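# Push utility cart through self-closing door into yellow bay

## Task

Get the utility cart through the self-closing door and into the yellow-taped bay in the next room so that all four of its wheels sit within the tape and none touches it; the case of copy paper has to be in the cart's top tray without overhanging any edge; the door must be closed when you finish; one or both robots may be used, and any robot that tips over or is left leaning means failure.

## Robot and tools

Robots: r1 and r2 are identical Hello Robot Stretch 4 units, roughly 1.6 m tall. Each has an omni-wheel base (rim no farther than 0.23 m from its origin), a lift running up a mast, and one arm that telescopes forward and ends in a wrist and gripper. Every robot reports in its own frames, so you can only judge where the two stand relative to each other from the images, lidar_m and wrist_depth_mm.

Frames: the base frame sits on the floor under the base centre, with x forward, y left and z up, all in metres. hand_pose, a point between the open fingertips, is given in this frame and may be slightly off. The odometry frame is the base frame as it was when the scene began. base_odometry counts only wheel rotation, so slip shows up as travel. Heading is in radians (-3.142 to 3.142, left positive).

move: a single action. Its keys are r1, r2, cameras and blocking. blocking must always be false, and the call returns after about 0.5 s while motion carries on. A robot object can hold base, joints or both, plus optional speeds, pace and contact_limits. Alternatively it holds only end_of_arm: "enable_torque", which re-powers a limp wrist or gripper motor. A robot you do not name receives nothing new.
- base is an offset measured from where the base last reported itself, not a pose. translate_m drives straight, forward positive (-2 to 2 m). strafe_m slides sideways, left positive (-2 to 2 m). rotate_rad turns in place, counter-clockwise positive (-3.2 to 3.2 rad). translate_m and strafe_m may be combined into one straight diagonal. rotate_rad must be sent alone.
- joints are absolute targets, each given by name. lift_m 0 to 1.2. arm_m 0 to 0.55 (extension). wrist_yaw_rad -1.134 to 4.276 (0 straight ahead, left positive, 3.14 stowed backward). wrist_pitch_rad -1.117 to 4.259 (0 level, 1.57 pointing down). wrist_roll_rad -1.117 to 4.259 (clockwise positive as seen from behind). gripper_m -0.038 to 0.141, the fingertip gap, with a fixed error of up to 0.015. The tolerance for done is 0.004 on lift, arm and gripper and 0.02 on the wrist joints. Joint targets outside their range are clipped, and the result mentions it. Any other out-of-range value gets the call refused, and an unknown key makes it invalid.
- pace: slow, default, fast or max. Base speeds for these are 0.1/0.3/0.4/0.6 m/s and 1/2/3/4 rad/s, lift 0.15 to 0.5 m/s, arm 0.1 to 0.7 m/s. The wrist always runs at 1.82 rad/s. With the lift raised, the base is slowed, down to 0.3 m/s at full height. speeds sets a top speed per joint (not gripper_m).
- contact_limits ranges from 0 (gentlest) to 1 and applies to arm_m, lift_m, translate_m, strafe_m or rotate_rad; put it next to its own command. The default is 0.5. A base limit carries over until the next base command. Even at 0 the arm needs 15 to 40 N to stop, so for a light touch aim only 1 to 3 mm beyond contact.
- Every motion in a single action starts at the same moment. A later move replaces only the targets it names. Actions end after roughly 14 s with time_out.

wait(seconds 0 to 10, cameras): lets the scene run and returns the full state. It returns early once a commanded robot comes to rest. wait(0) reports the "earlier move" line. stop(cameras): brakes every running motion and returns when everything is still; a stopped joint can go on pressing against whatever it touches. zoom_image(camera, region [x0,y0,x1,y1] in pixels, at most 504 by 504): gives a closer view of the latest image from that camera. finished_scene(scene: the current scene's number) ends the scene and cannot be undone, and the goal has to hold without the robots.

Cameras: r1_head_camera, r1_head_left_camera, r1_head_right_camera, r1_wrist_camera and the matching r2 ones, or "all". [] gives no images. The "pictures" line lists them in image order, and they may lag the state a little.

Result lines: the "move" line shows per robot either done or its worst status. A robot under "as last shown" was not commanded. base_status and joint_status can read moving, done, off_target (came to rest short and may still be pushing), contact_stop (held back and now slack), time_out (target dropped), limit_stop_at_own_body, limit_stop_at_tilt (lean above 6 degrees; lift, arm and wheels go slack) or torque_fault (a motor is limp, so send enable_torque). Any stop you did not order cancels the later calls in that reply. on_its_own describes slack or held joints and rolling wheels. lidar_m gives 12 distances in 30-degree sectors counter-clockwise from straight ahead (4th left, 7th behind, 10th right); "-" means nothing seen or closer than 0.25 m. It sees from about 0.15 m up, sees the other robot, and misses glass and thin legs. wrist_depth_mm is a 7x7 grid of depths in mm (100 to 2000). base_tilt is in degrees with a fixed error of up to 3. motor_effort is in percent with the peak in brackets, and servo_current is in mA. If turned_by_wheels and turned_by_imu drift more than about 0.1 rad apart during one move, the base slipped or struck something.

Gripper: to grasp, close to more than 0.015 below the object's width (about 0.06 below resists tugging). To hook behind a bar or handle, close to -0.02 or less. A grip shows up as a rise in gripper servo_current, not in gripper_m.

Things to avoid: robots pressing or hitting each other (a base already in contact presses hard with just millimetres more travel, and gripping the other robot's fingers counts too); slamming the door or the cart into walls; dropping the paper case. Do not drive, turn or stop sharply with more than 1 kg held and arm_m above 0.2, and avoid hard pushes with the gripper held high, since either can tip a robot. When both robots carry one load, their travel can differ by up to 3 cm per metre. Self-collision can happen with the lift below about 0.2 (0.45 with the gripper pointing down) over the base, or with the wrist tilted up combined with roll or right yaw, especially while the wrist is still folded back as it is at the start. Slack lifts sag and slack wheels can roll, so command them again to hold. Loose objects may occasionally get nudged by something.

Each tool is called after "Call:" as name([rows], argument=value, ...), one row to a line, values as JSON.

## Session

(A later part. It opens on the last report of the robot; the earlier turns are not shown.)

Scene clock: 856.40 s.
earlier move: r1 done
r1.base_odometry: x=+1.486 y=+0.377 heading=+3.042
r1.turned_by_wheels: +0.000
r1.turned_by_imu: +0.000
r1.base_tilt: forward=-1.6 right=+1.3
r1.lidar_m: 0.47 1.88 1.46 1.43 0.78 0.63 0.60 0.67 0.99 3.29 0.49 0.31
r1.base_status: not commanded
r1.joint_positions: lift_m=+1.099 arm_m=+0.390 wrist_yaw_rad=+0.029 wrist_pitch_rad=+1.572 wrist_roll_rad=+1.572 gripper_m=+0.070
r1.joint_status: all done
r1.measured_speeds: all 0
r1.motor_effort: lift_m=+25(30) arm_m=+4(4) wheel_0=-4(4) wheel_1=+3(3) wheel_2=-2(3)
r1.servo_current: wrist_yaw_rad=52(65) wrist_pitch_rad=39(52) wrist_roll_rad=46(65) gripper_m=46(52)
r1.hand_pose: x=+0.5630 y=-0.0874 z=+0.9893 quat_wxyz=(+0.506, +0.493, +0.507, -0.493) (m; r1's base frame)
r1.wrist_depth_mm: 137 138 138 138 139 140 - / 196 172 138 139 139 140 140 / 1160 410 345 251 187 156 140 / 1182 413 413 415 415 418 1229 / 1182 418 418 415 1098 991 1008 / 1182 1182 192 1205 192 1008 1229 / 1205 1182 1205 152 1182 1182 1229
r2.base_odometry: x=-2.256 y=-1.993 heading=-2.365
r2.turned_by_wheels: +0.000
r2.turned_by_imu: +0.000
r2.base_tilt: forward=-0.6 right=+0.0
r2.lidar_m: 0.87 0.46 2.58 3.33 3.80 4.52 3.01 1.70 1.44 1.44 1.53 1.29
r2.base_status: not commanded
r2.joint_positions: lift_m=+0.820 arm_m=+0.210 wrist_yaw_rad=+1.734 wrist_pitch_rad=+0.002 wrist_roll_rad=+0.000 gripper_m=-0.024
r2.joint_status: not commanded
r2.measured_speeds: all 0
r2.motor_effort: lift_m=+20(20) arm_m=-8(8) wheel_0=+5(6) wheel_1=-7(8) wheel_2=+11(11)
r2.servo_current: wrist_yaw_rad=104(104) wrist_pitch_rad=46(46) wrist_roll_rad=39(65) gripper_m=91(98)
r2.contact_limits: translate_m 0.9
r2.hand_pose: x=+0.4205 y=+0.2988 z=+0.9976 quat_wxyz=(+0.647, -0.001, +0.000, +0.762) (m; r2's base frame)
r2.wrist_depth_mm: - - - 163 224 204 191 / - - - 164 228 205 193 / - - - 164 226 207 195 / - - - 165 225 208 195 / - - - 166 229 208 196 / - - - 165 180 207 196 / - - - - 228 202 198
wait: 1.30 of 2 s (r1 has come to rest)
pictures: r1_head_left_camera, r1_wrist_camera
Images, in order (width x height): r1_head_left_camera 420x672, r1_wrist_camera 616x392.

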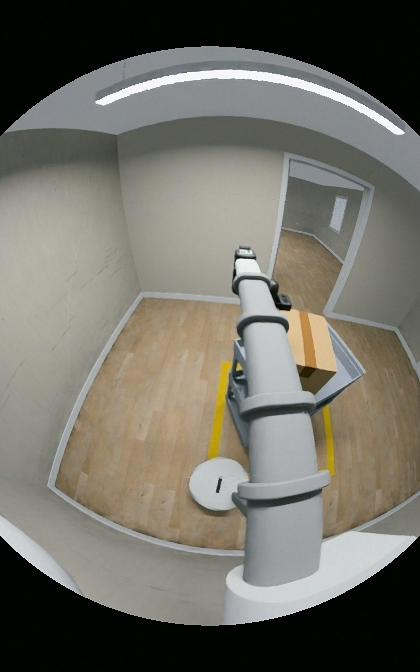

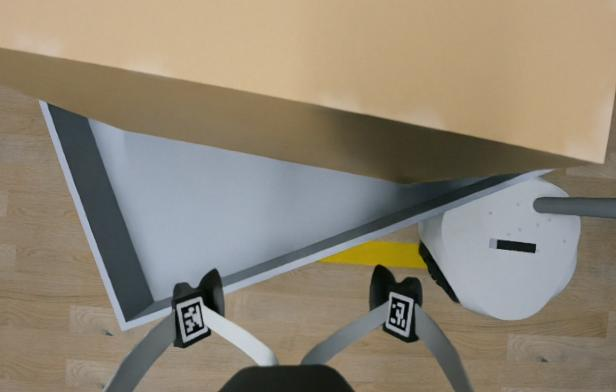

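Call:
move(r1={"joints":{"lift_m":0.927},"pace":"slow","contact_limits":{"lift_m":0.15}}, blocking=false, cameras=[])

Call:
wait(seconds=3, cameras=[])

Call:
move(r1={"joints":{"gripper_m":-0.03}}, blocking=false, cameras=[])

Call:
wait(seconds=3, cameras=[])

Call:
move(r1={"base":{"translate_m":0.03,"strafe_m":-0.1},"pace":"slow"}, blocking=false, cameras=[])

Call:
wait(seconds=4, cameras=["r1_wrist_camera","r1_head_right_camera"])

Call:
move(r1={"joints":{"gripper_m":0.07}}, blocking=false, cameras=[])

Call:
wait(seconds=2.5, cameras=[])

Call:
move(r1={"joints":{"lift_m":1.1}}, blocking=false, cameras=[])

Call:
wait(seconds=2, cameras=["r1_wrist_camera","r1_head_left_camera","r1_head_right_camera"])

Scene clock: 876.33 s.
move: r1 moving
r1.base_odometry: x=+1.486 y=+0.377 heading=+3.042
r1.turned_by_wheels: +0.000
r1.turned_by_imu: -0.001
r1.base_tilt: forward=-1.6 right=+1.2
r1.lidar_m: 0.44 1.88 1.47 1.43 0.77 0.61 0.60 0.64 1.03 3.29 0.48 0.31
r1.base_status: not commanded
r1.joint_positions: lift_m=+1.075 arm_m=+0.390 wrist_yaw_rad=+0.029 wrist_pitch_rad=+1.572 wrist_roll_rad=+1.572 gripper_m=+0.070
r1.joint_status: lift_m moving
r1.measured_speeds: translate_m=+0.000 strafe_m=+0.000 rotate_rad=+0.000 lift_m=-0.097 arm_m=+0.000 wrist_yaw_rad=+0.000 wrist_pitch_rad=+0.000 wrist_roll_rad=+0.000
r1.motor_effort: lift_m=+12(24) arm_m=+4(4) wheel_0=-3(4) wheel_1=+3(3) wheel_2=-2(2)
r1.servo_current: wrist_yaw_rad=52(59) wrist_pitch_rad=33(46) wrist_roll_rad=59(65) gripper_m=39(52)
r1.contact_limits: lift_m 0.15
r1.hand_pose: x=+0.5630 y=-0.0874 z=+0.9651 quat_wxyz=(+0.506, +0.493, +0.507, -0.493) (m; r1's base frame)
r1.wrist_depth_mm: 115 116 116 116 117 117 - / 190 173 139 121 117 117 - / 1182 389 347 251 183 156 - / 1160 392 392 394 394 379 991 / 1182 394 392 394 1025 976 991 / 1182 366 192 1160 191 991 1182 / 1160 1182 1160 152 1182 1182 1182
r2: as last shown
r2.turned_by_imu: +0.003
r2.lidar_m: 0.85 0.47 2.59 3.31 3.85 4.52 3.02 1.70 1.43 1.41 1.52 1.31
r2.motor_effort: lift_m=+20(20) arm_m=-8(8) wheel_0=+6(6) wheel_1=-8(8) wheel_2=+11(11)
r2.servo_current: wrist_yaw_rad=85(104) wrist_pitch_rad=39(46) wrist_roll_rad=52(59) gripper_m=91(91)
r2.contact_limits: translate_m 0.9
r2.wrist_depth_mm: - - - 163 224 204 191 / - - - 164 228 206 193 / - - - 165 227 207 195 / - - - 165 225 208 195 / - - - 167 229 209 196 / - - - 165 180 207 196 / - - - - 229 203 197
pictures: none
No camera images: "cameras" was empty.

Scene clock: 878.03 s.
earlier move: r1 done
r1.base_odometry: x=+1.486 y=+0.377 heading=+3.042
r1.turned_by_wheels: +0.000
r1.turned_by_imu: +0.000
r1.base_tilt: forward=-1.6 right=+1.3
r1.lidar_m: 0.46 1.87 1.47 1.42 0.78 0.62 0.58 0.65 1.00 3.29 0.49 0.32
r1.base_status: not commanded
r1.joint_positions: lift_m=+0.928 arm_m=+0.390 wrist_yaw_rad=+0.029 wrist_pitch_rad=+1.572 wrist_roll_rad=+1.572 gripper_m=+0.070
r1.joint_status: all done
r1.measured_speeds: all 0
r1.motor_effort: lift_m=+10(24) arm_m=+4(4) wheel_0=-4(4) wheel_1=+3(3) wheel_2=-1(2)
r1.servo_current: wrist_yaw_rad=59(72) wrist_pitch_rad=39(52) wrist_roll_rad=39(65) gripper_m=39(52)
r1.contact_limits: lift_m 0.15
r1.hand_pose: x=+0.5630 y=-0.0874 z=+0.8175 quat_wxyz=(+0.506, +0.493, +0.507, -0.493) (m; r1's base frame)
r1.wrist_depth_mm: 119 - - - - - - / 202 173 138 129 118 - - / 243 243 245 246 187 153 - / 243 243 245 245 247 247 238 / 243 244 245 245 231 198 820 / 244 244 202 203 182 842 842 / 244 181 175 144 1060 1042 1060
r2.base_odometry: x=-2.256 y=-1.993 heading=-2.365
r2.turned_by_wheels: +0.000
r2.turned_by_imu: +0.000
r2.base_tilt: forward=-0.7 right=+0.0
r2.lidar_m: 0.87 0.48 2.56 3.31 3.77 4.52 3.01 1.70 1.43 1.43 1.53 1.31
r2.base_status: not commanded
r2.joint_positions: lift_m=+0.820 arm_m=+0.210 wrist_yaw_rad=+1.734 wrist_pitch_rad=+0.002 wrist_roll_rad=+0.000 gripper_m=-0.024
r2.joint_status: not commanded
r2.measured_speeds: all 0
r2.motor_effort: lift_m=+20(20) arm_m=-7(8) wheel_0=+5(6) wheel_1=-8(8) wheel_2=+11(11)
r2.servo_current: wrist_yaw_rad=85(111) wrist_pitch_rad=46(46) wrist_roll_rad=46(65) gripper_m=85(98)
r2.contact_limits: translate_m 0.9
r2.hand_pose: x=+0.4205 y=+0.2988 z=+0.9976 quat_wxyz=(+0.647, -0.001, +0.000, +0.762) (m; r2's base frame)
r2.wrist_depth_mm: - - - 163 224 204 191 / - - - 163 227 205 193 / - - - 164 227 207 195 / - - - 164 225 208 195 / - - - 166 229 208 196 / - - - 166 179 207 197 / - - - - 228 202 198
wait: 1.70 of 3 s (r1 has come to rest)
pictures: none
No camera images: "cameras" was empty.

Scene clock: 878.53 s.
move: r1 moving
r1.base_odometry: x=+1.486 y=+0.377 heading=+3.042
r1.turned_by_wheels: +0.000
r1.turned_by_imu: +0.000
r1.base_tilt: forward=-1.6 right=+1.3
r1.lidar_m: 0.48 1.86 1.48 1.43 0.77 0.58 0.59 0.65 0.98 3.29 0.50 0.32
r1.base_status: not commanded
r1.joint_positions: lift_m=+0.928 arm_m=+0.390 wrist_yaw_rad=+0.029 wrist_pitch_rad=+1.572 wrist_roll_rad=+1.572 gripper_m=+0.052
r1.joint_status: gripper_m moving
r1.measured_speeds: all 0
r1.motor_effort: lift_m=+12(12) arm_m=+3(4) wheel_0=-4(4) wheel_1=+3(3) wheel_2=-1(1)
r1.servo_current: wrist_yaw_rad=52(59) wrist_pitch_rad=46(46) wrist_roll_rad=39(78) gripper_m=156(156)
r1.contact_limits: lift_m 0.15
r1.hand_pose: x=+0.5630 y=-0.0874 z=+0.8174 quat_wxyz=(+0.506, +0.493, +0.507, -0.493) (m; r1's base frame)
r1.wrist_depth_mm: 118 - - - - - - / 193 162 137 128 118 - - / 240 241 243 245 184 153 - / 242 243 244 245 246 247 236 / 242 242 243 245 230 197 831 / 242 243 202 193 183 831 831 / 242 174 174 146 1042 1025 1042
r2: as last shown
r2.base_tilt: forward=-0.6 right=+0.0
r2.lidar_m: 0.91 0.46 2.57 3.31 3.81 4.52 3.04 1.70 1.44 1.42 1.52 1.28
r2.servo_current: wrist_yaw_rad=98(98) wrist_pitch_rad=39(46) wrist_roll_rad=46(59) gripper_m=91(98)
r2.contact_limits: translate_m 0.9
r2.wrist_depth_mm: - - - 163 224 204 191 / - - - 163 229 205 193 / - - - 164 227 206 195 / - - - 165 225 208 195 / - - - 166 229 209 196 / - - - 165 179 207 196 / - - - - 229 203 197
pictures: none
No camera images: "cameras" was empty.

Scene clock: 879.73 s.
earlier move: r1 done
r1.base_odometry: x=+1.486 y=+0.377 heading=+3.042
r1.turned_by_wheels: +0.000
r1.turned_by_imu: +0.000
r1.base_tilt: forward=-1.6 right=+1.3
r1.lidar_m: 0.49 1.88 1.45 1.42 0.81 0.62 0.59 0.63 1.03 3.29 0.49 0.32
r1.base_status: not commanded
r1.joint_positions: lift_m=+0.927 arm_m=+0.390 wrist_yaw_rad=+0.029 wrist_pitch_rad=+1.572 wrist_roll_rad=+1.573 gripper_m=-0.028
r1.joint_status: all done
r1.measured_speeds: all 0
r1.motor_effort: lift_m=+17(17) arm_m=+4(4) wheel_0=-4(4) wheel_1=+3(3) wheel_2=-1(1)
r1.servo_current: wrist_yaw_rad=46(65) wrist_pitch_rad=52(52) wrist_roll_rad=52(85) gripper_m=111(293)
r1.contact_limits: lift_m 0.15
r1.hand_pose: x=+0.5630 y=-0.0874 z=+0.8170 quat_wxyz=(+0.506, +0.493, +0.507, -0.494) (m; r1's base frame)
r1.wrist_depth_mm: 121 - - - - - - / 190 161 136 128 117 - - / 236 240 240 242 186 153 - / 238 238 239 240 243 245 222 / 237 238 240 241 232 183 831 / 238 238 180 195 177 842 820 / 238 158 176 195 174 150 1060
r2.base_odometry: x=-2.256 y=-1.993 heading=-2.365
r2.turned_by_wheels: +0.000
r2.turned_by_imu: +0.000
r2.base_tilt: forward=-0.7 right=+0.0
r2.lidar_m: 0.88 0.46 2.59 3.33 3.79 4.52 3.04 1.70 1.42 1.44 1.50 1.28
r2.base_status: not commanded
r2.joint_positions: lift_m=+0.820 arm_m=+0.210 wrist_yaw_rad=+1.734 wrist_pitch_rad=+0.002 wrist_roll_rad=+0.000 gripper_m=-0.024
r2.joint_status: not commanded
r2.measured_speeds: all 0
r2.motor_effort: lift_m=+20(20) arm_m=-7(8) wheel_0=+5(6) wheel_1=-7(8) wheel_2=+11(11)
r2.servo_current: wrist_yaw_rad=98(104) wrist_pitch_rad=46(46) wrist_roll_rad=39(59) gripper_m=85(98)
r2.contact_limits: translate_m 0.9
r2.hand_pose: x=+0.4205 y=+0.2988 z=+0.9976 quat_wxyz=(+0.647, -0.001, +0.000, +0.762) (m; r2's base frame)
r2.wrist_depth_mm: - - - 163 223 204 192 / - - - 163 228 206 193 / - - - 165 228 207 193 / - - - 165 224 208 195 / - - - 167 229 209 197 / - - - 165 180 206 196 / - - - - 228 203 198
wait: 1.20 of 3 s (r1 has come to rest)
pictures: none
No camera images: "cameras" was empty.

Scene clock: 880.23 s.
move: r1 moving
r1.base_odometry: x=+1.484 y=+0.389 heading=+3.043
r1.turned_by_wheels: +0.000
r1.turned_by_imu: +0.000
r1.base_tilt: forward=-1.6 right=+1.2
r1.lidar_m: 0.47 1.88 1.50 1.44 0.80 0.62 0.59 0.65 0.97 3.27 0.48 0.31
r1.base_status: translate_m moving; strafe_m moving
r1.joint_positions: lift_m=+0.927 arm_m=+0.390 wrist_yaw_rad=+0.029 wrist_pitch_rad=+1.572 wrist_roll_rad=+1.573 gripper_m=-0.028
r1.joint_status: not commanded
r1.measured_speeds: translate_m=+0.014 strafe_m=-0.048 rotate_rad=-0.002 lift_m=+0.000 arm_m=+0.000 wrist_yaw_rad=-0.002 wrist_pitch_rad=+0.000 wrist_roll_rad=+0.000
r1.motor_effort: lift_m=+17(17) arm_m=+3(4) wheel_0=+15(15) wheel_1=-5(5) wheel_2=-1(3)
r1.servo_current: wrist_yaw_rad=39(72) wrist_pitch_rad=39(52) wrist_roll_rad=46(59) gripper_m=111(111)
r1.contact_limits: lift_m 0.15
r1.hand_pose: x=+0.5630 y=-0.0874 z=+0.8170 quat_wxyz=(+0.506, +0.493, +0.507, -0.494) (m; r1's base frame)
r1.wrist_depth_mm: - - - - - - - / 179 147 128 117 - - - / 236 238 239 218 176 134 - / 237 238 240 241 243 244 233 / 237 239 239 241 241 191 831 / 237 237 179 202 178 854 831 / 237 150 176 171 175 145 1060
r2: as last shown
r2.base_tilt: forward=-0.6 right=+0.1
r2.lidar_m: 0.90 0.50 2.60 3.32 3.78 4.53 3.02 1.68 1.43 1.44 1.52 1.31
r2.motor_effort: lift_m=+20(20) arm_m=-7(8) wheel_0=+6(6) wheel_1=-7(8) wheel_2=+11(11)
r2.servo_current: wrist_yaw_rad=91(98) wrist_pitch_rad=39(46) wrist_roll_rad=52(59) gripper_m=78(98)
r2.contact_limits: translate_m 0.9
r2.wrist_depth_mm: - - - 163 224 204 192 / - - - 164 228 205 193 / - - - 165 227 208 195 / - - - 165 226 208 196 / - - - 166 229 208 196 / - - - 165 180 207 197 / - - - - 228 202 197
pictures: none
No camera images: "cameras" was empty.

Scene clock: 882.03 s.
earlier move: r1 done
r1.base_odometry: x=+1.466 y=+0.479 heading=+3.043
r1.turned_by_wheels: +0.000
r1.turned_by_imu: +0.000
r1.base_tilt: forward=-1.6 right=+1.3
r1.lidar_m: 0.46 1.98 1.54 1.54 0.83 0.64 0.64 0.69 1.04 3.20 0.50 0.33
r1.base_status: done
r1.joint_positions: lift_m=+0.927 arm_m=+0.390 wrist_yaw_rad=+0.028 wrist_pitch_rad=+1.572 wrist_roll_rad=+1.573 gripper_m=-0.028
r1.joint_status: not commanded
r1.measured_speeds: all 0
r1.motor_effort: lift_m=+17(17) arm_m=+4(4) wheel_0=+6(15) wheel_1=-3(7) wheel_2=+0(4)
r1.servo_current: wrist_yaw_rad=52(72) wrist_pitch_rad=39(52) wrist_roll_rad=39(59) gripper_m=104(117)
r1.contact_limits: lift_m 0.15
r1.hand_pose: x=+0.5630 y=-0.0874 z=+0.8170 quat_wxyz=(+0.506, +0.493, +0.507, -0.494) (m; r1's base frame)
r1.wrist_depth_mm: - - - - - - - / 172 146 126 122 - - - / 240 238 240 213 166 135 - / 238 240 241 242 242 243 235 / 239 241 241 241 234 180 842 / 240 241 179 196 176 842 831 / 241 152 178 195 174 148 1042
r2.base_odometry: x=-2.256 y=-1.993 heading=-2.365
r2.turned_by_wheels: +0.000
r2.turned_by_imu: +0.000
r2.base_tilt: forward=-0.6 right=+0.0
r2.lidar_m: 0.89 0.48 2.60 3.32 3.84 4.53 3.05 1.68 1.44 1.43 1.55 1.30
r2.base_status: not commanded
r2.joint_positions: lift_m=+0.820 arm_m=+0.210 wrist_yaw_rad=+1.734 wrist_pitch_rad=+0.002 wrist_roll_rad=+0.000 gripper_m=-0.024
r2.joint_status: not commanded
r2.measured_speeds: all 0
r2.motor_effort: lift_m=+20(20) arm_m=-7(8) wheel_0=+6(6) wheel_1=-8(8) wheel_2=+11(11)
r2.servo_current: wrist_yaw_rad=91(104) wrist_pitch_rad=46(46) wrist_roll_rad=46(59) gripper_m=91(98)
r2.contact_limits: translate_m 0.9
r2.hand_pose: x=+0.4205 y=+0.2988 z=+0.9976 quat_wxyz=(+0.647, -0.001, +0.000, +0.762) (m; r2's base frame)
r2.wrist_depth_mm: - - - 163 224 204 191 / - - - 163 229 206 193 / - - - 164 227 208 194 / - - - 165 225 208 195 / - - - 167 229 209 196 / - - - 165 180 206 197 / - - - - 229 203 197
wait: 1.80 of 4 s (r1 has come to rest)
pictures: r1_head_right_camera, r1_wrist_camera
Images, in order (width x height): r1_head_right_camera 420x672, r1_wrist_camera 616x392.

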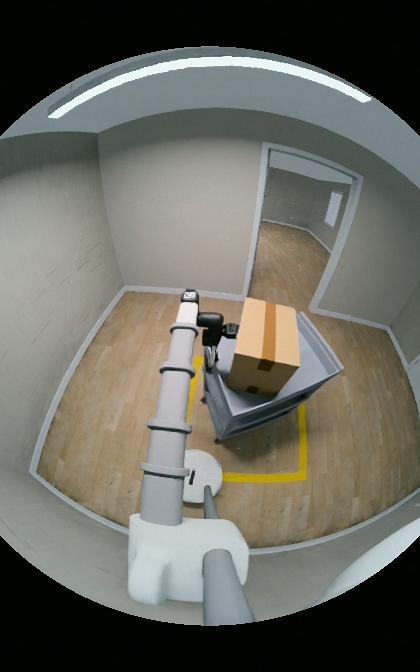

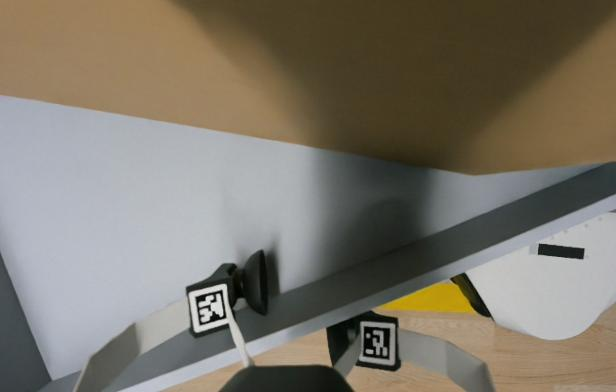

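Scene clock: 882.53 s.
move: r1 moving
r1.base_odometry: x=+1.466 y=+0.479 heading=+3.043
r1.turned_by_wheels: +0.000
r1.turned_by_imu: +0.000
r1.base_tilt: forward=-1.5 right=+1.3
r1.lidar_m: 0.48 2.00 1.56 1.53 0.84 0.64 0.63 0.68 1.06 3.19 0.51 0.33
r1.base_status: not commanded
r1.joint_positions: lift_m=+0.927 arm_m=+0.390 wrist_yaw_rad=+0.028 wrist_pitch_rad=+1.572 wrist_roll_rad=+1.573 gripper_m=-0.004
r1.joint_status: gripper_m moving
r1.measured_speeds: all 0
r1.motor_effort: lift_m=+17(17) arm_m=+4(4) wheel_0=+6(6) wheel_1=-3(3) wheel_2=+0(0)
r1.servo_current: wrist_yaw_rad=65(65) wrist_pitch_rad=39(46) wrist_roll_rad=39(65) gripper_m=39(91)
r1.contact_limits: lift_m 0.15
r1.hand_pose: x=+0.5630 y=-0.0874 z=+0.8170 quat_wxyz=(+0.506, +0.493, +0.507, -0.494) (m; r1's base frame)
r1.wrist_depth_mm: - - - - - - - / 182 146 126 122 - - - / 242 241 243 211 165 145 - / 242 242 243 245 246 245 237 / 242 242 244 244 233 198 831 / 242 243 182 197 179 854 820 / 243 174 174 198 179 142 1060
r2: as last shown
r2.lidar_m: 0.87 0.48 2.56 3.32 3.85 4.52 3.04 1.70 1.42 1.43 1.54 1.29
r2.motor_effort: lift_m=+20(20) arm_m=-7(8) wheel_0=+5(6) wheel_1=-7(8) wheel_2=+10(11)
r2.servo_current: wrist_yaw_rad=85(98) wrist_pitch_rad=39(46) wrist_roll_rad=52(59) gripper_m=85(91)
r2.contact_limits: translate_m 0.9
r2.wrist_depth_mm: - - - 163 224 204 191 / - - - 163 228 206 193 / - - - 164 227 206 194 / - - - 165 225 208 196 / - - - 167 229 210 196 / - - - 166 179 206 196 / - - - - 228 203 198
pictures: none
No camera images: "cameras" was empty.

Scene clock: 883.73 s.
earlier move: r1 done
r1.base_odometry: x=+1.466 y=+0.479 heading=+3.043
r1.turned_by_wheels: +0.000
r1.turned_by_imu: +0.000
r1.base_tilt: forward=-1.6 right=+1.2
r1.lidar_m: 0.46 2.01 1.55 1.53 0.83 0.66 0.63 0.68 1.07 3.18 0.51 0.33
r1.base_status: not commanded
r1.joint_positions: lift_m=+0.927 arm_m=+0.390 wrist_yaw_rad=+0.028 wrist_pitch_rad=+1.572 wrist_roll_rad=+1.573 gripper_m=+0.070
r1.joint_status: all done
r1.measured_speeds: all 0
r1.motor_effort: lift_m=+17(17) arm_m=+4(4) wheel_0=+6(6) wheel_1=-3(4) wheel_2=+0(0)
r1.servo_current: wrist_yaw_rad=52(65) wrist_pitch_rad=46(52) wrist_roll_rad=65(65) gripper_m=39(91)
r1.contact_limits: lift_m 0.15
r1.hand_pose: x=+0.5630 y=-0.0874 z=+0.8170 quat_wxyz=(+0.506, +0.493, +0.507, -0.494) (m; r1's base frame)
r1.wrist_depth_mm: - - - - - - - / 171 137 125 118 - - - / 242 242 242 208 163 129 - / 241 242 244 246 245 246 237 / 241 241 243 243 232 198 842 / 242 242 196 195 180 842 831 / 242 175 178 143 1025 1025 1042
r2.base_odometry: x=-2.256 y=-1.993 heading=-2.365
r2.turned_by_wheels: +0.000
r2.turned_by_imu: +0.000
r2.base_tilt: forward=-0.7 right=+0.0
r2.lidar_m: 0.88 0.48 2.60 3.34 3.80 4.52 3.04 1.67 1.44 1.44 1.52 1.28
r2.base_status: not commanded
r2.joint_positions: lift_m=+0.820 arm_m=+0.210 wrist_yaw_rad=+1.734 wrist_pitch_rad=+0.002 wrist_roll_rad=+0.000 gripper_m=-0.024
r2.joint_status: not commanded
r2.measured_speeds: all 0
r2.motor_effort: lift_m=+20(20) arm_m=-8(8) wheel_0=+5(6) wheel_1=-7(8) wheel_2=+11(11)
r2.servo_current: wrist_yaw_rad=85(98) wrist_pitch_rad=46(46) wrist_roll_rad=46(59) gripper_m=91(98)
r2.contact_limits: translate_m 0.9
r2.hand_pose: x=+0.4205 y=+0.2988 z=+0.9976 quat_wxyz=(+0.647, -0.001, +0.000, +0.762) (m; r2's base frame)
r2.wrist_depth_mm: - - - 163 224 204 191 / - - - 164 228 206 193 / - - - 164 227 208 195 / - - - 165 226 208 195 / - - - 166 229 210 196 / - - - 166 180 207 197 / - - - - 229 202 197
wait: 1.20 of 2.5 s (r1 has come to rest)
pictures: none
No camera images: "cameras" was empty.

Scene clock: 884.23 s.
move: r1 moving
r1.base_odometry: x=+1.466 y=+0.479 heading=+3.043
r1.turned_by_wheels: +0.000
r1.turned_by_imu: +0.000
r1.base_tilt: forward=-1.6 right=+1.3
r1.lidar_m: 0.47 2.00 1.56 1.53 0.83 0.64 0.63 0.71 1.06 3.19 0.49 0.33
r1.base_status: not commanded
r1.joint_positions: lift_m=+0.964 arm_m=+0.390 wrist_yaw_rad=+0.028 wrist_pitch_rad=+1.572 wrist_roll_rad=+1.573 gripper_m=+0.070
r1.joint_status: lift_m moving
r1.measured_speeds: translate_m=+0.000 strafe_m=+0.000 rotate_rad=+0.000 lift_m=+0.146 arm_m=+0.000 wrist_yaw_rad=+0.000 wrist_pitch_rad=+0.000 wrist_roll_rad=+0.000
r1.motor_effort: lift_m=+28(29) arm_m=+4(4) wheel_0=+6(6) wheel_1=-3(4) wheel_2=+0(0)
r1.servo_current: wrist_yaw_rad=39(59) wrist_pitch_rad=39(52) wrist_roll_rad=52(65) gripper_m=46(46)
r1.hand_pose: x=+0.5630 y=-0.0874 z=+0.8541 quat_wxyz=(+0.506, +0.493, +0.507, -0.494) (m; r1's base frame)
r1.wrist_depth_mm: - - - - - - - / 174 136 124 116 - - - / 271 273 267 215 165 134 - / 273 273 274 276 274 267 239 / 272 272 273 276 252 866 866 / 272 273 204 237 195 854 866 / - 205 1078 154 1098 1078 1078
r2: as last shown
r2.base_tilt: forward=-0.6 right=+0.1
r2.lidar_m: 0.87 0.47 2.57 3.33 3.79 4.50 3.05 1.70 1.43 1.43 1.51 1.30
r2.motor_effort: lift_m=+20(20) arm_m=-8(8) wheel_0=+6(6) wheel_1=-8(8) wheel_2=+11(11)
r2.servo_current: wrist_yaw_rad=104(104) wrist_pitch_rad=39(46) wrist_roll_rad=46(52) gripper_m=85(98)
r2.contact_limits: translate_m 0.9
r2.wrist_depth_mm: - - - 163 224 204 191 / - - - 163 228 205 193 / - - - 164 227 207 195 / - - - 165 225 208 195 / - - - 167 229 209 196 / - - - 165 180 207 196 / - - - - 229 203 197
pictures: none
No camera images: "cameras" was empty.

Scene clock: 885.53 s.
earlier move: r1 done
r1.base_odometry: x=+1.466 y=+0.479 heading=+3.042
r1.turned_by_wheels: +0.000
r1.turned_by_imu: +0.000
r1.base_tilt: forward=-1.6 right=+1.2
r1.lidar_m: 0.43 1.96 1.57 1.51 0.84 0.65 0.61 0.71 1.07 3.20 0.51 0.33
r1.base_status: not commanded
r1.joint_positions: lift_m=+1.099 arm_m=+0.390 wrist_yaw_rad=+0.028 wrist_pitch_rad=+1.572 wrist_roll_rad=+1.572 gripper_m=+0.070
r1.joint_status: all done
r1.measured_speeds: all 0
r1.motor_effort: lift_m=+25(29) arm_m=+4(4) wheel_0=+3(6) wheel_1=-3(4) wheel_2=+0(0)
r1.servo_current: wrist_yaw_rad=46(59) wrist_pitch_rad=39(52) wrist_roll_rad=52(65) gripper_m=39(52)
r1.hand_pose: x=+0.5630 y=-0.0874 z=+0.9893 quat_wxyz=(+0.506, +0.493, +0.507, -0.494) (m; r1's base frame)
r1.wrist_depth_mm: 137 138 138 139 139 140 - / 159 138 138 139 139 139 140 / 1205 410 268 210 160 140 140 / 1182 415 418 418 418 413 1008 / 1182 413 415 415 1205 1008 991 / 1182 413 192 1205 191 1008 1205 / 1205 1205 1205 151 1205 1229 1205
r2.base_odometry: x=-2.256 y=-1.993 heading=-2.365
r2.turned_by_wheels: +0.000
r2.turned_by_imu: +0.000
r2.base_tilt: forward=-0.7 right=+0.1
r2.lidar_m: 0.90 0.47 2.57 3.29 3.81 4.51 3.07 1.70 1.44 1.42 1.52 1.30
r2.base_status: not commanded
r2.joint_positions: lift_m=+0.820 arm_m=+0.210 wrist_yaw_rad=+1.734 wrist_pitch_rad=+0.002 wrist_roll_rad=+0.000 gripper_m=-0.024
r2.joint_status: not commanded
r2.measured_speeds: all 0
r2.motor_effort: lift_m=+20(20) arm_m=-7(8) wheel_0=+5(6) wheel_1=-7(8) wheel_2=+11(11)
r2.servo_current: wrist_yaw_rad=85(111) wrist_pitch_rad=39(46) wrist_roll_rad=46(59) gripper_m=91(98)
r2.contact_limits: translate_m 0.9
r2.hand_pose: x=+0.4205 y=+0.2988 z=+0.9976 quat_wxyz=(+0.647, -0.001, +0.000, +0.762) (m; r2's base frame)
r2.wrist_depth_mm: - - - 163 224 204 191 / - - - 164 228 206 193 / - - - 164 226 206 194 / - - - 165 225 208 196 / - - - 166 229 209 196 / - - - 165 180 207 197 / - - - - 229 203 198
wait: 1.30 of 2 s (r1 has come to rest)
pictures: r1_head_left_camera, r1_head_right_camera, r1_wrist_camera
Images, in order (width x height): r1_head_left_camera 420x672, r1_head_right_camera 420x672, r1_wrist_camera 616x392.

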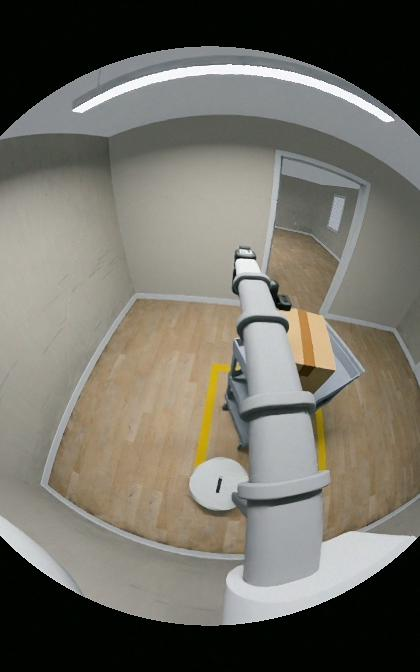

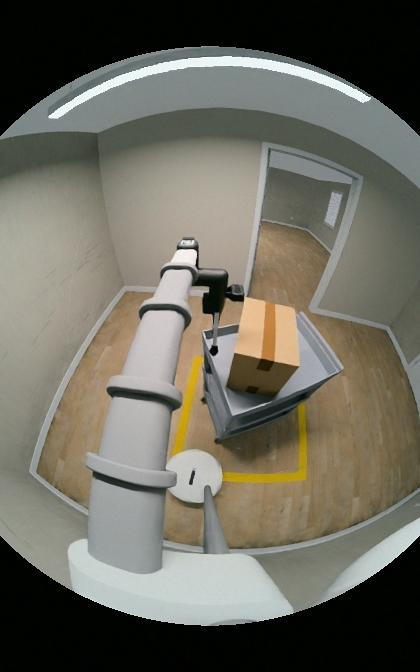

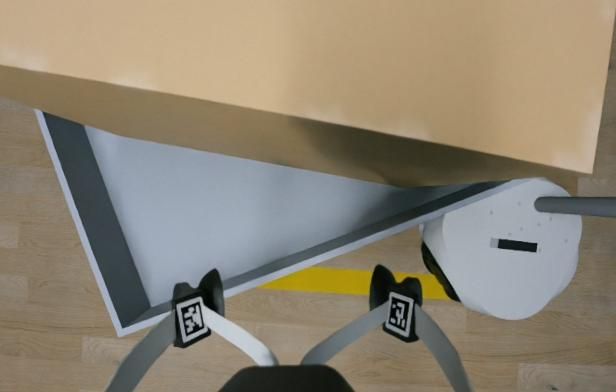

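Call:
move(r1={"base":{"strafe_m":0.3}}, r2={"base":{"translate_m":-0.016,"strafe_m":0.345},"joints":{"wrist_yaw_rad":1.341},"speeds":{"wrist_yaw_rad":0.12},"pace":"slow","contact_limits":{"strafe_m":0.8,"translate_m":0.8}}, blocking=false, cameras=[])

Call:
wait(seconds=2, cameras=[])

Call:
wait(seconds=3, cameras=["r2_head_camera","r1_head_right_camera","r1_head_camera"])

r2: "contact_limits": strafe_m and translate_m are given together and make one move, which takes one limit: state it under one of them only
Scene clock: 931.97 s.
r1.base_odometry: x=+1.466 y=+0.479 heading=+3.042
r1.turned_by_wheels: +0.000
r1.turned_by_imu: -0.003
r1.base_tilt: forward=-1.6 right=+1.2
r1.lidar_m: 0.46 2.01 1.54 1.51 0.82 0.66 0.62 0.70 1.06 3.18 0.48 0.32
r1.base_status: not commanded
r1.joint_positions: lift_m=+1.099 arm_m=+0.390 wrist_yaw_rad=+0.028 wrist_pitch_rad=+1.572 wrist_roll_rad=+1.572 gripper_m=+0.070
r1.joint_status: all done
r1.measured_speeds: all 0
r1.motor_effort: lift_m=+25(29) arm_m=+4(4) wheel_0=+3(6) wheel_1=-3(4) wheel_2=+0(0)
r1.servo_current: wrist_yaw_rad=52(59) wrist_pitch_rad=39(52) wrist_roll_rad=59(65) gripper_m=46(52)
r1.hand_pose: x=+0.5630 y=-0.0874 z=+0.9893 quat_wxyz=(+0.506, +0.493, +0.507, -0.494) (m; r1's base frame)
r1.wrist_depth_mm: 138 138 138 139 139 140 - / 160 138 138 139 139 140 140 / 1160 410 268 211 160 140 140 / 1182 413 415 413 415 415 991 / 1205 415 415 418 1205 991 1008 / 1205 415 192 1205 190 1008 1205 / 1182 1205 1205 151 1205 1182 1205
r2.base_odometry: x=-2.256 y=-1.993 heading=-2.365
r2.turned_by_wheels: +0.000
r2.turned_by_imu: +0.007
r2.base_tilt: forward=-0.6 right=+0.1
r2.lidar_m: 0.88 0.48 2.60 3.32 3.82 4.51 3.07 1.69 1.43 1.41 1.51 1.30
r2.base_status: not commanded
r2.joint_positions: lift_m=+0.820 arm_m=+0.210 wrist_yaw_rad=+1.734 wrist_pitch_rad=+0.002 wrist_roll_rad=+0.000 gripper_m=-0.024
r2.joint_status: not commanded
r2.measured_speeds: all 0
r2.motor_effort: lift_m=+20(20) arm_m=-7(8) wheel_0=+5(6) wheel_1=-8(8) wheel_2=+11(11)
r2.servo_current: wrist_yaw_rad=104(111) wrist_pitch_rad=39(46) wrist_roll_rad=52(59) gripper_m=91(98)
r2.contact_limits: translate_m 0.9
r2.hand_pose: x=+0.4205 y=+0.2988 z=+0.9976 quat_wxyz=(+0.647, -0.001, +0.000, +0.762) (m; r2's base frame)
r2.wrist_depth_mm: - - - 163 224 204 192 / - - - 164 227 206 193 / - - - 164 227 207 195 / - - - 166 226 208 195 / - - - 167 229 209 197 / - - - 165 179 207 197 / - - - - 228 203 197
pictures: none

not run: a call was refused earlier in this reply.

not run: a call was refused earlier in this reply.

Call:
move(r1={"base":{"strafe_m":0.3}}, r2={"base":{"translate_m":-0.016,"strafe_m":0.345},"joints":{"wrist_yaw_rad":1.341},"speeds":{"wrist_yaw_rad":0.12},"pace":"slow","contact_limits":{"strafe_m":0.8}}, blocking=false, cameras=[])

Call:
wait(seconds=2, cameras=[])

Call:
wait(seconds=3, cameras=["r2_head_camera","r1_head_right_camera","r1_head_camera"])

Scene clock: 937.10 s.
move: r1 moving; r2 moving
r1.base_odometry: x=+1.463 y=+0.443 heading=+3.042
r1.turned_by_wheels: +0.000
r1.turned_by_imu: +0.000
r1.base_tilt: forward=-1.6 right=+1.3
r1.lidar_m: 0.52 1.95 1.51 1.50 0.82 0.64 0.64 0.69 1.06 3.23 0.48 0.34
r1.base_status: strafe_m moving
r1.joint_positions: lift_m=+1.099 arm_m=+0.390 wrist_yaw_rad=+0.028 wrist_pitch_rad=+1.572 wrist_roll_rad=+1.572 gripper_m=+0.070
r1.joint_status: not commanded
r1.measured_speeds: translate_m=+0.000 strafe_m=+0.140 rotate_rad=+0.000 lift_m=+0.000 arm_m=+0.000 wrist_yaw_rad=+0.000 wrist_pitch_rad=+0.000 wrist_roll_rad=+0.000
r1.motor_effort: lift_m=+25(25) arm_m=+3(4) wheel_0=-10(12) wheel_1=+8(10) wheel_2=-1(1)
r1.servo_current: wrist_yaw_rad=46(72) wrist_pitch_rad=39(46) wrist_roll_rad=46(59) gripper_m=39(52)
r1.hand_pose: x=+0.5630 y=-0.0874 z=+0.9893 quat_wxyz=(+0.506, +0.493, +0.507, -0.494) (m; r1's base frame)
r1.wrist_depth_mm: 193 167 147 139 139 139 - / 1182 289 236 213 184 154 154 / 1205 415 413 413 314 402 1205 / 1160 413 415 415 418 991 1229 / 1182 415 415 1229 1182 1008 1008 / 1182 1205 192 1205 191 1008 1229 / 1182 1182 1205 152 1182 1229 1205
r2.base_odometry: x=-2.245 y=-2.002 heading=-2.364
r2.turned_by_wheels: +0.001
r2.turned_by_imu: +0.002
r2.base_tilt: forward=-0.7 right=+0.1
r2.lidar_m: 0.87 0.49 2.60 3.31 3.78 4.52 3.07 1.71 1.46 1.47 1.53 1.29
r2.base_status: translate_m moving; strafe_m moving
r2.joint_positions: lift_m=+0.820 arm_m=+0.210 wrist_yaw_rad=+1.697 wrist_pitch_rad=+0.002 wrist_roll_rad=+0.000 gripper_m=-0.024
r2.joint_status: wrist_yaw_rad moving
r2.measured_speeds: translate_m=-0.003 strafe_m=+0.053 rotate_rad=+0.001 lift_m=+0.000 arm_m=+0.000 wrist_yaw_rad=-0.105 wrist_pitch_rad=+0.000 wrist_roll_rad=+0.000
r2.motor_effort: lift_m=+20(20) arm_m=-7(8) wheel_0=-6(8) wheel_1=+6(7) wheel_2=+10(11)
r2.servo_current: wrist_yaw_rad=59(85) wrist_pitch_rad=39(46) wrist_roll_rad=46(59) gripper_m=85(98)
r2.contact_limits: strafe_m 0.8
r2.hand_pose: x=+0.4317 y=+0.2971 z=+0.9976 quat_wxyz=(+0.661, -0.001, +0.000, +0.750) (m; r2's base frame)
r2.wrist_depth_mm: - - - 162 224 205 192 / - - - 164 227 206 193 / - - - 166 227 207 195 / - - - 165 228 208 196 / - - - 168 229 209 197 / - - 184 167 180 210 198 / - - - - 229 203 198
pictures: none
No camera images: "cameras" was empty.

Scene clock: 938.93 s.
earlier move: r1 done; r2 moving
r1.base_odometry: x=+1.437 y=+0.181 heading=+3.042
r1.turned_by_wheels: +0.000
r1.turned_by_imu: +0.001
r1.base_tilt: forward=-1.6 right=+1.3
r1.lidar_m: 2.16 1.64 1.26 1.23 0.81 0.60 0.61 0.67 1.00 3.50 0.55 0.57
r1.base_status: done
r1.joint_positions: lift_m=+1.100 arm_m=+0.390 wrist_yaw_rad=+0.028 wrist_pitch_rad=+1.572 wrist_roll_rad=+1.572 gripper_m=+0.070
r1.joint_status: not commanded
r1.measured_speeds: all 0
r1.motor_effort: lift_m=+24(25) arm_m=+4(4) wheel_0=-1(12) wheel_1=+0(11) wheel_2=+0(2)
r1.servo_current: wrist_yaw_rad=59(72) wrist_pitch_rad=39(52) wrist_roll_rad=46(72) gripper_m=39(52)
r1.hand_pose: x=+0.5630 y=-0.0874 z=+0.9894 quat_wxyz=(+0.506, +0.493, +0.507, -0.494) (m; r1's base frame)
r1.wrist_depth_mm: 1205 473 421 - - 1229 1205 / 1182 1205 1229 - 1205 1182 1182 / 1205 1205 1205 1205 1205 1205 1205 / 1182 1182 1229 1182 1229 1008 1205 / 1205 1205 1205 1205 1229 1008 1008 / 1182 1205 193 1182 191 1008 1182 / 1182 1182 1182 152 1205 1229 1229
r2.base_odometry: x=-2.117 y=-2.121 heading=-2.364
r2.turned_by_wheels: +0.000
r2.turned_by_imu: +0.001
r2.base_tilt: forward=-0.6 right=+0.0
r2.lidar_m: 0.77 0.53 2.66 3.13 3.65 4.46 3.45 1.90 1.61 1.62 1.60 1.36
r2.base_status: translate_m moving; strafe_m moving
r2.joint_positions: lift_m=+0.820 arm_m=+0.210 wrist_yaw_rad=+1.479 wrist_pitch_rad=+0.002 wrist_roll_rad=+0.000 gripper_m=-0.024
r2.joint_status: wrist_yaw_rad moving
r2.measured_speeds: translate_m=-0.005 strafe_m=+0.100 rotate_rad=+0.003 lift_m=+0.000 arm_m=+0.000 wrist_yaw_rad=-0.126 wrist_pitch_rad=+0.000 wrist_roll_rad=+0.000
r2.motor_effort: lift_m=+20(20) arm_m=-7(8) wheel_0=-3(8) wheel_1=+6(8) wheel_2=+9(12)
r2.servo_current: wrist_yaw_rad=39(98) wrist_pitch_rad=39(46) wrist_roll_rad=39(59) gripper_m=91(98)
r2.contact_limits: strafe_m 0.8
r2.hand_pose: x=+0.4946 y=+0.2792 z=+0.9976 quat_wxyz=(+0.739, -0.001, +0.001, +0.674) (m; r2's base frame)
r2.wrist_depth_mm: - - - 163 224 207 196 / - - - 165 227 208 198 / - - - 164 228 210 198 / - - - 166 229 211 200 / - - - 167 230 212 201 / - - 185 167 181 213 202 / - - - - 229 209 202
wait: 1.83 of 2 s (r1 has come to rest)
pictures: none
No camera images: "cameras" was empty.

Scene clock: 941.23 s.
earlier move: r2 done
r1.base_odometry: x=+1.437 y=+0.181 heading=+3.042
r1.turned_by_wheels: +0.000
r1.turned_by_imu: +0.000
r1.base_tilt: forward=-1.6 right=+1.2
r1.lidar_m: 2.16 1.63 1.27 1.21 0.81 0.63 0.60 0.67 1.04 3.48 0.53 0.59
r1.base_status: done
r1.joint_positions: lift_m=+1.100 arm_m=+0.390 wrist_yaw_rad=+0.028 wrist_pitch_rad=+1.572 wrist_roll_rad=+1.572 gripper_m=+0.070
r1.joint_status: not commanded
r1.measured_speeds: all 0
r1.motor_effort: lift_m=+24(25) arm_m=+3(4) wheel_0=-1(12) wheel_1=-1(11) wheel_2=+0(2)
r1.servo_current: wrist_yaw_rad=46(72) wrist_pitch_rad=46(52) wrist_roll_rad=39(72) gripper_m=46(52)
r1.hand_pose: x=+0.5630 y=-0.0874 z=+0.9894 quat_wxyz=(+0.506, +0.493, +0.507, -0.494) (m; r1's base frame)
r1.wrist_depth_mm: 1205 477 421 - - 1182 1205 / 1205 1205 1182 - 1229 1229 1229 / 1205 1205 1205 1205 1229 1255 1205 / 1182 1205 1160 1229 1205 991 1229 / 1205 1205 1182 1229 1205 1008 1025 / 1205 1205 193 1182 191 1008 1205 / 1182 1182 1205 151 1205 1205 1205
r2.base_odometry: x=-2.003 y=-2.228 heading=-2.366
r2.turned_by_wheels: -0.002
r2.turned_by_imu: -0.002
r2.base_tilt: forward=-0.6 right=+0.0
r2.lidar_m: 0.71 0.58 2.72 2.99 3.42 4.40 3.67 2.09 1.78 1.74 1.63 1.39
r2.base_status: done
r2.joint_positions: lift_m=+0.820 arm_m=+0.210 wrist_yaw_rad=+1.322 wrist_pitch_rad=+0.002 wrist_roll_rad=+0.000 gripper_m=-0.024
r2.joint_status: all done
r2.measured_speeds: all 0
r2.motor_effort: lift_m=+20(20) arm_m=-7(8) wheel_0=-13(16) wheel_1=-6(8) wheel_2=+11(12)
r2.servo_current: wrist_yaw_rad=104(117) wrist_pitch_rad=33(46) wrist_roll_rad=52(59) gripper_m=85(98)
r2.contact_limits: strafe_m 0.8
r2.hand_pose: x=+0.5367 y=+0.2581 z=+0.9976 quat_wxyz=(+0.789, +0.000, +0.001, +0.614) (m; r2's base frame)
r2.wrist_depth_mm: - - - 246 223 213 203 / - - - 248 224 214 - / - - - 250 225 215 206 / - - - 171 225 217 206 / - - - 175 229 218 208 / - - - 183 175 215 208 / - - - - 233 224 209
wait: 2.30 of 3 s (r2 has come to rest)
pictures: r1_head_camera, r1_head_right_camera, r2_head_camera
Images, in order (width x height): r1_head_camera 420x560, r1_head_right_camera 420x672, r2_head_camera 420x560.

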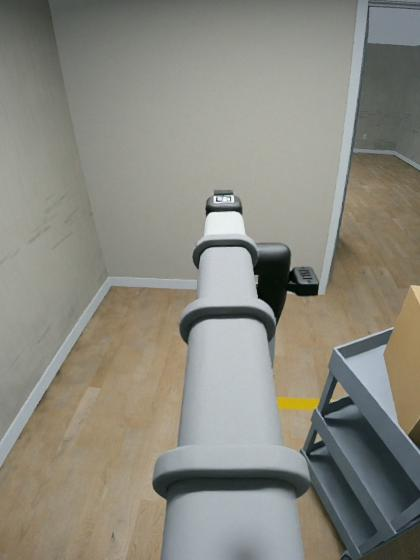

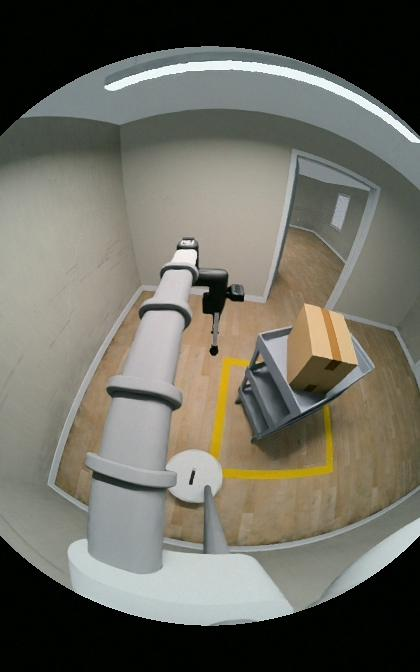

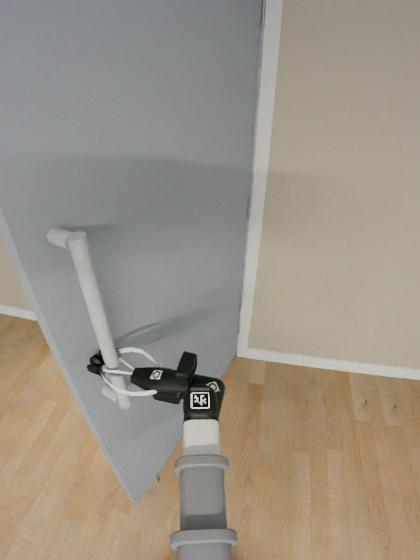

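Call:
move(r2={"base":{"translate_m":0.117,"strafe_m":0.322},"joints":{"wrist_yaw_rad":0.949},"speeds":{"wrist_yaw_rad":0.12},"pace":"slow","contact_limits":{"strafe_m":0.8}}, blocking=false, cameras=[])

Call:
wait(seconds=5, cameras=["r2_head_camera"])

Call:
zoom_image(camera="r2_head_camera", region=[0, 200, 300, 560])

Scene clock: 947.37 s.
move: r2 moving
r1: as last shown
r1.base_tilt: forward=-1.6 right=+1.3
r1.lidar_m: 2.15 1.63 1.28 1.24 0.79 0.62 0.61 0.66 1.00 3.48 0.54 0.59
r1.motor_effort: lift_m=+24(24) arm_m=+4(4) wheel_0=-1(1) wheel_1=+0(1) wheel_2=+0(0)
r1.servo_current: wrist_yaw_rad=33(65) wrist_pitch_rad=52(52) wrist_roll_rad=65(65) gripper_m=39(46)
r1.wrist_depth_mm: 1182 477 421 - - 1229 1229 / 1205 1182 1205 - 1205 1182 1205 / 1182 1205 1205 1182 1205 1205 1229 / 1205 1182 1205 1182 1182 1025 1229 / 1205 1205 1205 1205 1205 1008 976 / 1182 1182 193 1205 191 991 1205 / 1182 1205 1205 151 1205 1205 1205
r2.base_odometry: x=-1.997 y=-2.239 heading=-2.367
r2.turned_by_wheels: -0.001
r2.turned_by_imu: +0.000
r2.base_tilt: forward=-0.6 right=+0.1
r2.lidar_m: 0.71 0.56 2.77 2.96 3.43 4.41 3.69 2.10 1.76 1.75 1.65 1.40
r2.base_status: translate_m moving; strafe_m moving
r2.joint_positions: lift_m=+0.820 arm_m=+0.210 wrist_yaw_rad=+1.276 wrist_pitch_rad=+0.002 wrist_roll_rad=+0.000 gripper_m=-0.024
r2.joint_status: wrist_yaw_rad moving
r2.measured_speeds: translate_m=+0.016 strafe_m=+0.046 rotate_rad=-0.001 lift_m=+0.000 arm_m=+0.000 wrist_yaw_rad=-0.104 wrist_pitch_rad=+0.000 wrist_roll_rad=+0.000
r2.motor_effort: lift_m=+20(20) arm_m=-8(8) wheel_0=-12(18) wheel_1=+0(6) wheel_2=-4(11)
r2.servo_current: wrist_yaw_rad=91(117) wrist_pitch_rad=39(46) wrist_roll_rad=46(59) gripper_m=91(91)
r2.contact_limits: strafe_m 0.8
r2.hand_pose: x=+0.5486 y=+0.2506 z=+0.9976 quat_wxyz=(+0.803, +0.000, +0.001, +0.596) (m; r2's base frame)
r2.wrist_depth_mm: - - - 165 228 214 205 / - - - 162 228 216 - / - - - 163 229 217 208 / - - - 164 229 218 209 / - - - 165 231 220 210 / - - - 167 179 219 211 / - - 145 - 232 220 213
pictures: none
No camera images: "cameras" was empty.

Scene clock: 951.57 s.
earlier move: r2 done
r1.base_odometry: x=+1.437 y=+0.181 heading=+3.042
r1.turned_by_wheels: +0.000
r1.turned_by_imu: +0.000
r1.base_tilt: forward=-1.6 right=+1.3
r1.lidar_m: 2.16 1.63 1.25 1.24 0.80 0.62 0.60 0.66 1.00 3.49 0.51 0.58
r1.base_status: not commanded
r1.joint_positions: lift_m=+1.100 arm_m=+0.390 wrist_yaw_rad=+0.028 wrist_pitch_rad=+1.572 wrist_roll_rad=+1.572 gripper_m=+0.070
r1.joint_status: not commanded
r1.measured_speeds: all 0
r1.motor_effort: lift_m=+24(24) arm_m=+3(4) wheel_0=-1(1) wheel_1=+0(1) wheel_2=+0(1)
r1.servo_current: wrist_yaw_rad=39(72) wrist_pitch_rad=39(52) wrist_roll_rad=33(72) gripper_m=39(52)
r1.hand_pose: x=+0.5630 y=-0.0874 z=+0.9894 quat_wxyz=(+0.506, +0.493, +0.507, -0.494) (m; r1's base frame)
r1.wrist_depth_mm: 1205 480 421 - - 1229 1229 / 1182 1205 1205 - 1229 1205 1205 / 1182 1205 1205 1229 1229 1205 1205 / 1182 1182 1205 1205 1229 991 1205 / 1182 1205 1182 1205 1229 991 1008 / 1205 1205 192 1205 191 1008 1182 / 1205 1205 1182 151 1182 1229 1205
r2.base_odometry: x=-1.862 y=-2.540 heading=-2.368
r2.turned_by_wheels: -0.001
r2.turned_by_imu: -0.007
r2.base_tilt: forward=-0.6 right=+0.1
r2.lidar_m: 0.60 0.64 2.62 2.62 3.05 4.44 - 2.49 2.12 2.11 1.61 1.07
r2.base_status: done
r2.joint_positions: lift_m=+0.820 arm_m=+0.210 wrist_yaw_rad=+0.932 wrist_pitch_rad=+0.002 wrist_roll_rad=+0.000 gripper_m=-0.024
r2.joint_status: all done
r2.measured_speeds: all 0
r2.motor_effort: lift_m=+20(20) arm_m=-7(8) wheel_0=-19(22) wheel_1=-6(7) wheel_2=-3(11)
r2.servo_current: wrist_yaw_rad=85(124) wrist_pitch_rad=39(46) wrist_roll_rad=39(65) gripper_m=85(98)
r2.contact_limits: strafe_m 0.8
r2.hand_pose: x=+0.6232 y=+0.1795 z=+0.9976 quat_wxyz=(+0.893, +0.000, +0.001, +0.450) (m; r2's base frame)
r2.wrist_depth_mm: - - - 243 229 219 211 / - - - 246 229 220 211 / - - - 166 231 223 213 / - - - 167 230 224 214 / - - - 169 234 224 216 / - - - 169 176 221 216 / - - - - 234 224 218
wait: 4.20 of 5 s (r2 has come to rest)
pictures: r2_head_camera
Images, in order (width x height): r2_head_camera 420x560.

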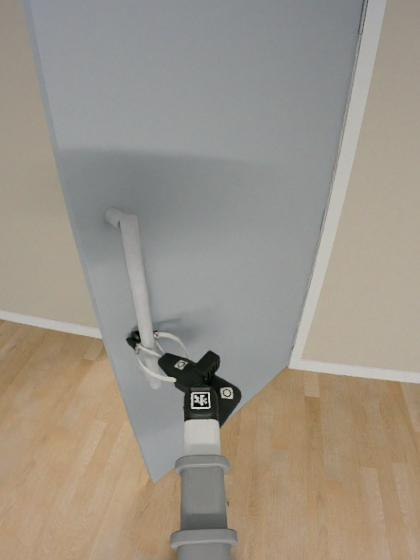

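Scaled by 1.400 from the camera's 420x560 image, which has a finer 1200x1600 frame.

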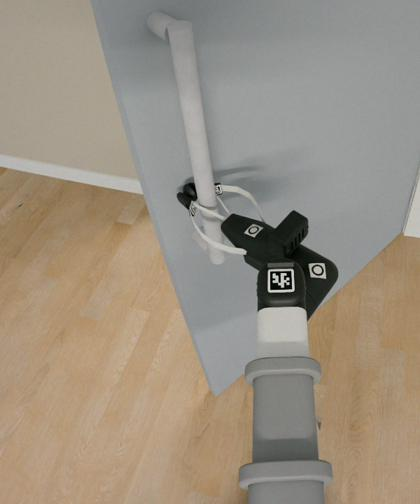

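Call:
move(r2={"base":{"translate_m":0.233,"strafe_m":0.253},"joints":{"wrist_yaw_rad":0.556},"speeds":{"wrist_yaw_rad":0.12},"pace":"slow","contact_limits":{"strafe_m":0.8}}, blocking=false, cameras=[])

Call:
wait(seconds=5, cameras=["r2_head_camera","r2_head_right_camera"])

Scene clock: 957.00 s.
move: r2 moving
r1: as last shown
r1.lidar_m: 2.15 1.64 1.25 1.23 0.81 0.63 0.59 0.65 1.03 3.50 0.54 0.59
r1.motor_effort: lift_m=+24(24) arm_m=+3(4) wheel_0=-1(1) wheel_1=+0(1) wheel_2=+0(0)
r1.servo_current: wrist_yaw_rad=46(59) wrist_pitch_rad=46(46) wrist_roll_rad=33(65) gripper_m=39(46)
r1.wrist_depth_mm: 1182 484 421 - - 1205 1229 / 1205 1205 1205 - 1229 1205 1229 / 1205 1205 1205 1205 1205 1229 1229 / 1205 1205 1205 1205 1205 1008 1205 / 1182 1229 1205 1182 1205 991 1008 / 1205 1205 191 1182 190 991 1205 / 1205 1182 1182 152 1205 1205 1229
r2.base_odometry: x=-1.861 y=-2.553 heading=-2.370
r2.turned_by_wheels: -0.001
r2.turned_by_imu: -0.001
r2.base_tilt: forward=-0.6 right=+0.1
r2.lidar_m: 0.61 0.65 2.62 2.62 3.02 4.48 - 2.52 2.14 2.10 1.62 1.05
r2.base_status: translate_m moving; strafe_m moving
r2.joint_positions: lift_m=+0.820 arm_m=+0.210 wrist_yaw_rad=+0.888 wrist_pitch_rad=+0.002 wrist_roll_rad=+0.000 gripper_m=-0.024
r2.joint_status: wrist_yaw_rad moving
r2.measured_speeds: translate_m=+0.033 strafe_m=+0.036 rotate_rad=+0.004 lift_m=+0.000 arm_m=+0.000 wrist_yaw_rad=-0.104 wrist_pitch_rad=+0.000 wrist_roll_rad=+0.000
r2.motor_effort: lift_m=+20(20) arm_m=-8(8) wheel_0=-16(20) wheel_1=+1(5) wheel_2=-6(7)
r2.servo_current: wrist_yaw_rad=39(111) wrist_pitch_rad=39(46) wrist_roll_rad=46(52) gripper_m=91(91)
r2.contact_limits: strafe_m 0.8
r2.hand_pose: x=+0.6310 y=+0.1685 z=+0.9976 quat_wxyz=(+0.903, +0.000, +0.001, +0.429) (m; r2's base frame)
r2.wrist_depth_mm: - - - 165 231 220 213 / - - - 164 232 222 215 / - - - 166 233 224 216 / - - - 165 234 226 218 / - - - 166 236 227 219 / - - - 167 180 224 220 / - - 146 - 236 224 221
pictures: none
No camera images: "cameras" was empty.

Scene clock: 961.20 s.
earlier move: r2 done
r1.base_odometry: x=+1.437 y=+0.181 heading=+3.042
r1.turned_by_wheels: +0.000
r1.turned_by_imu: +0.000
r1.base_tilt: forward=-1.6 right=+1.3
r1.lidar_m: 2.17 1.59 1.28 1.24 0.78 0.62 0.60 0.64 0.99 3.49 0.54 0.60
r1.base_status: not commanded
r1.joint_positions: lift_m=+1.100 arm_m=+0.390 wrist_yaw_rad=+0.028 wrist_pitch_rad=+1.572 wrist_roll_rad=+1.572 gripper_m=+0.070
r1.joint_status: not commanded
r1.measured_speeds: all 0
r1.motor_effort: lift_m=+24(24) arm_m=+4(4) wheel_0=-1(1) wheel_1=+0(1) wheel_2=+1(1)
r1.servo_current: wrist_yaw_rad=39(72) wrist_pitch_rad=39(52) wrist_roll_rad=52(65) gripper_m=39(52)
r1.hand_pose: x=+0.5630 y=-0.0874 z=+0.9894 quat_wxyz=(+0.506, +0.493, +0.507, -0.494) (m; r1's base frame)
r1.wrist_depth_mm: 1182 477 418 - - 1229 1182 / 1160 1205 1205 - 1205 1205 1229 / 1229 1182 1182 1205 1229 1205 1229 / 1182 1182 1205 1205 1205 1008 1205 / 1205 1182 1182 1229 1205 991 1008 / 1182 1205 193 1205 191 991 1229 / 1205 1205 1182 151 1182 1229 1205
r2.base_odometry: x=-1.852 y=-2.884 heading=-2.369
r2.turned_by_wheels: +0.001
r2.turned_by_imu: +0.003
r2.base_tilt: forward=-0.6 right=+0.1
r2.lidar_m: 0.62 1.38 2.33 2.34 2.70 4.54 - 2.82 2.42 2.39 1.42 0.83
r2.base_status: done
r2.joint_positions: lift_m=+0.820 arm_m=+0.210 wrist_yaw_rad=+0.555 wrist_pitch_rad=+0.002 wrist_roll_rad=+0.000 gripper_m=-0.024
r2.joint_status: all done
r2.measured_speeds: all 0
r2.motor_effort: lift_m=+20(20) arm_m=-7(8) wheel_0=-9(20) wheel_1=-1(8) wheel_2=+1(7)
r2.servo_current: wrist_yaw_rad=33(156) wrist_pitch_rad=39(46) wrist_roll_rad=59(59) gripper_m=85(91)
r2.contact_limits: strafe_m 0.8
r2.hand_pose: x=+0.6723 y=+0.0776 z=+0.9976 quat_wxyz=(+0.962, +0.000, +0.001, +0.274) (m; r2's base frame)
r2.wrist_depth_mm: - - 250 163 230 221 213 / - - 252 163 233 222 213 / - - 254 165 233 224 216 / - - 256 165 235 226 217 / - - 258 167 237 225 219 / - - 182 167 181 225 220 / - - 260 - 236 224 220
wait: 4.20 of 5 s (r2 has come to rest)
pictures: r2_head_camera, r2_head_right_camera
Images, in order (width x height): r2_head_camera 420x560, r2_head_right_camera 420x672.

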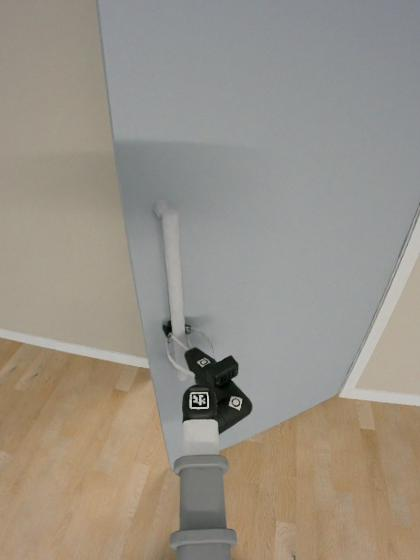

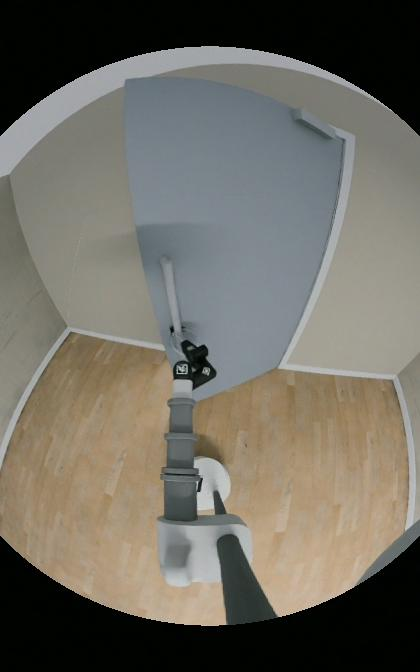

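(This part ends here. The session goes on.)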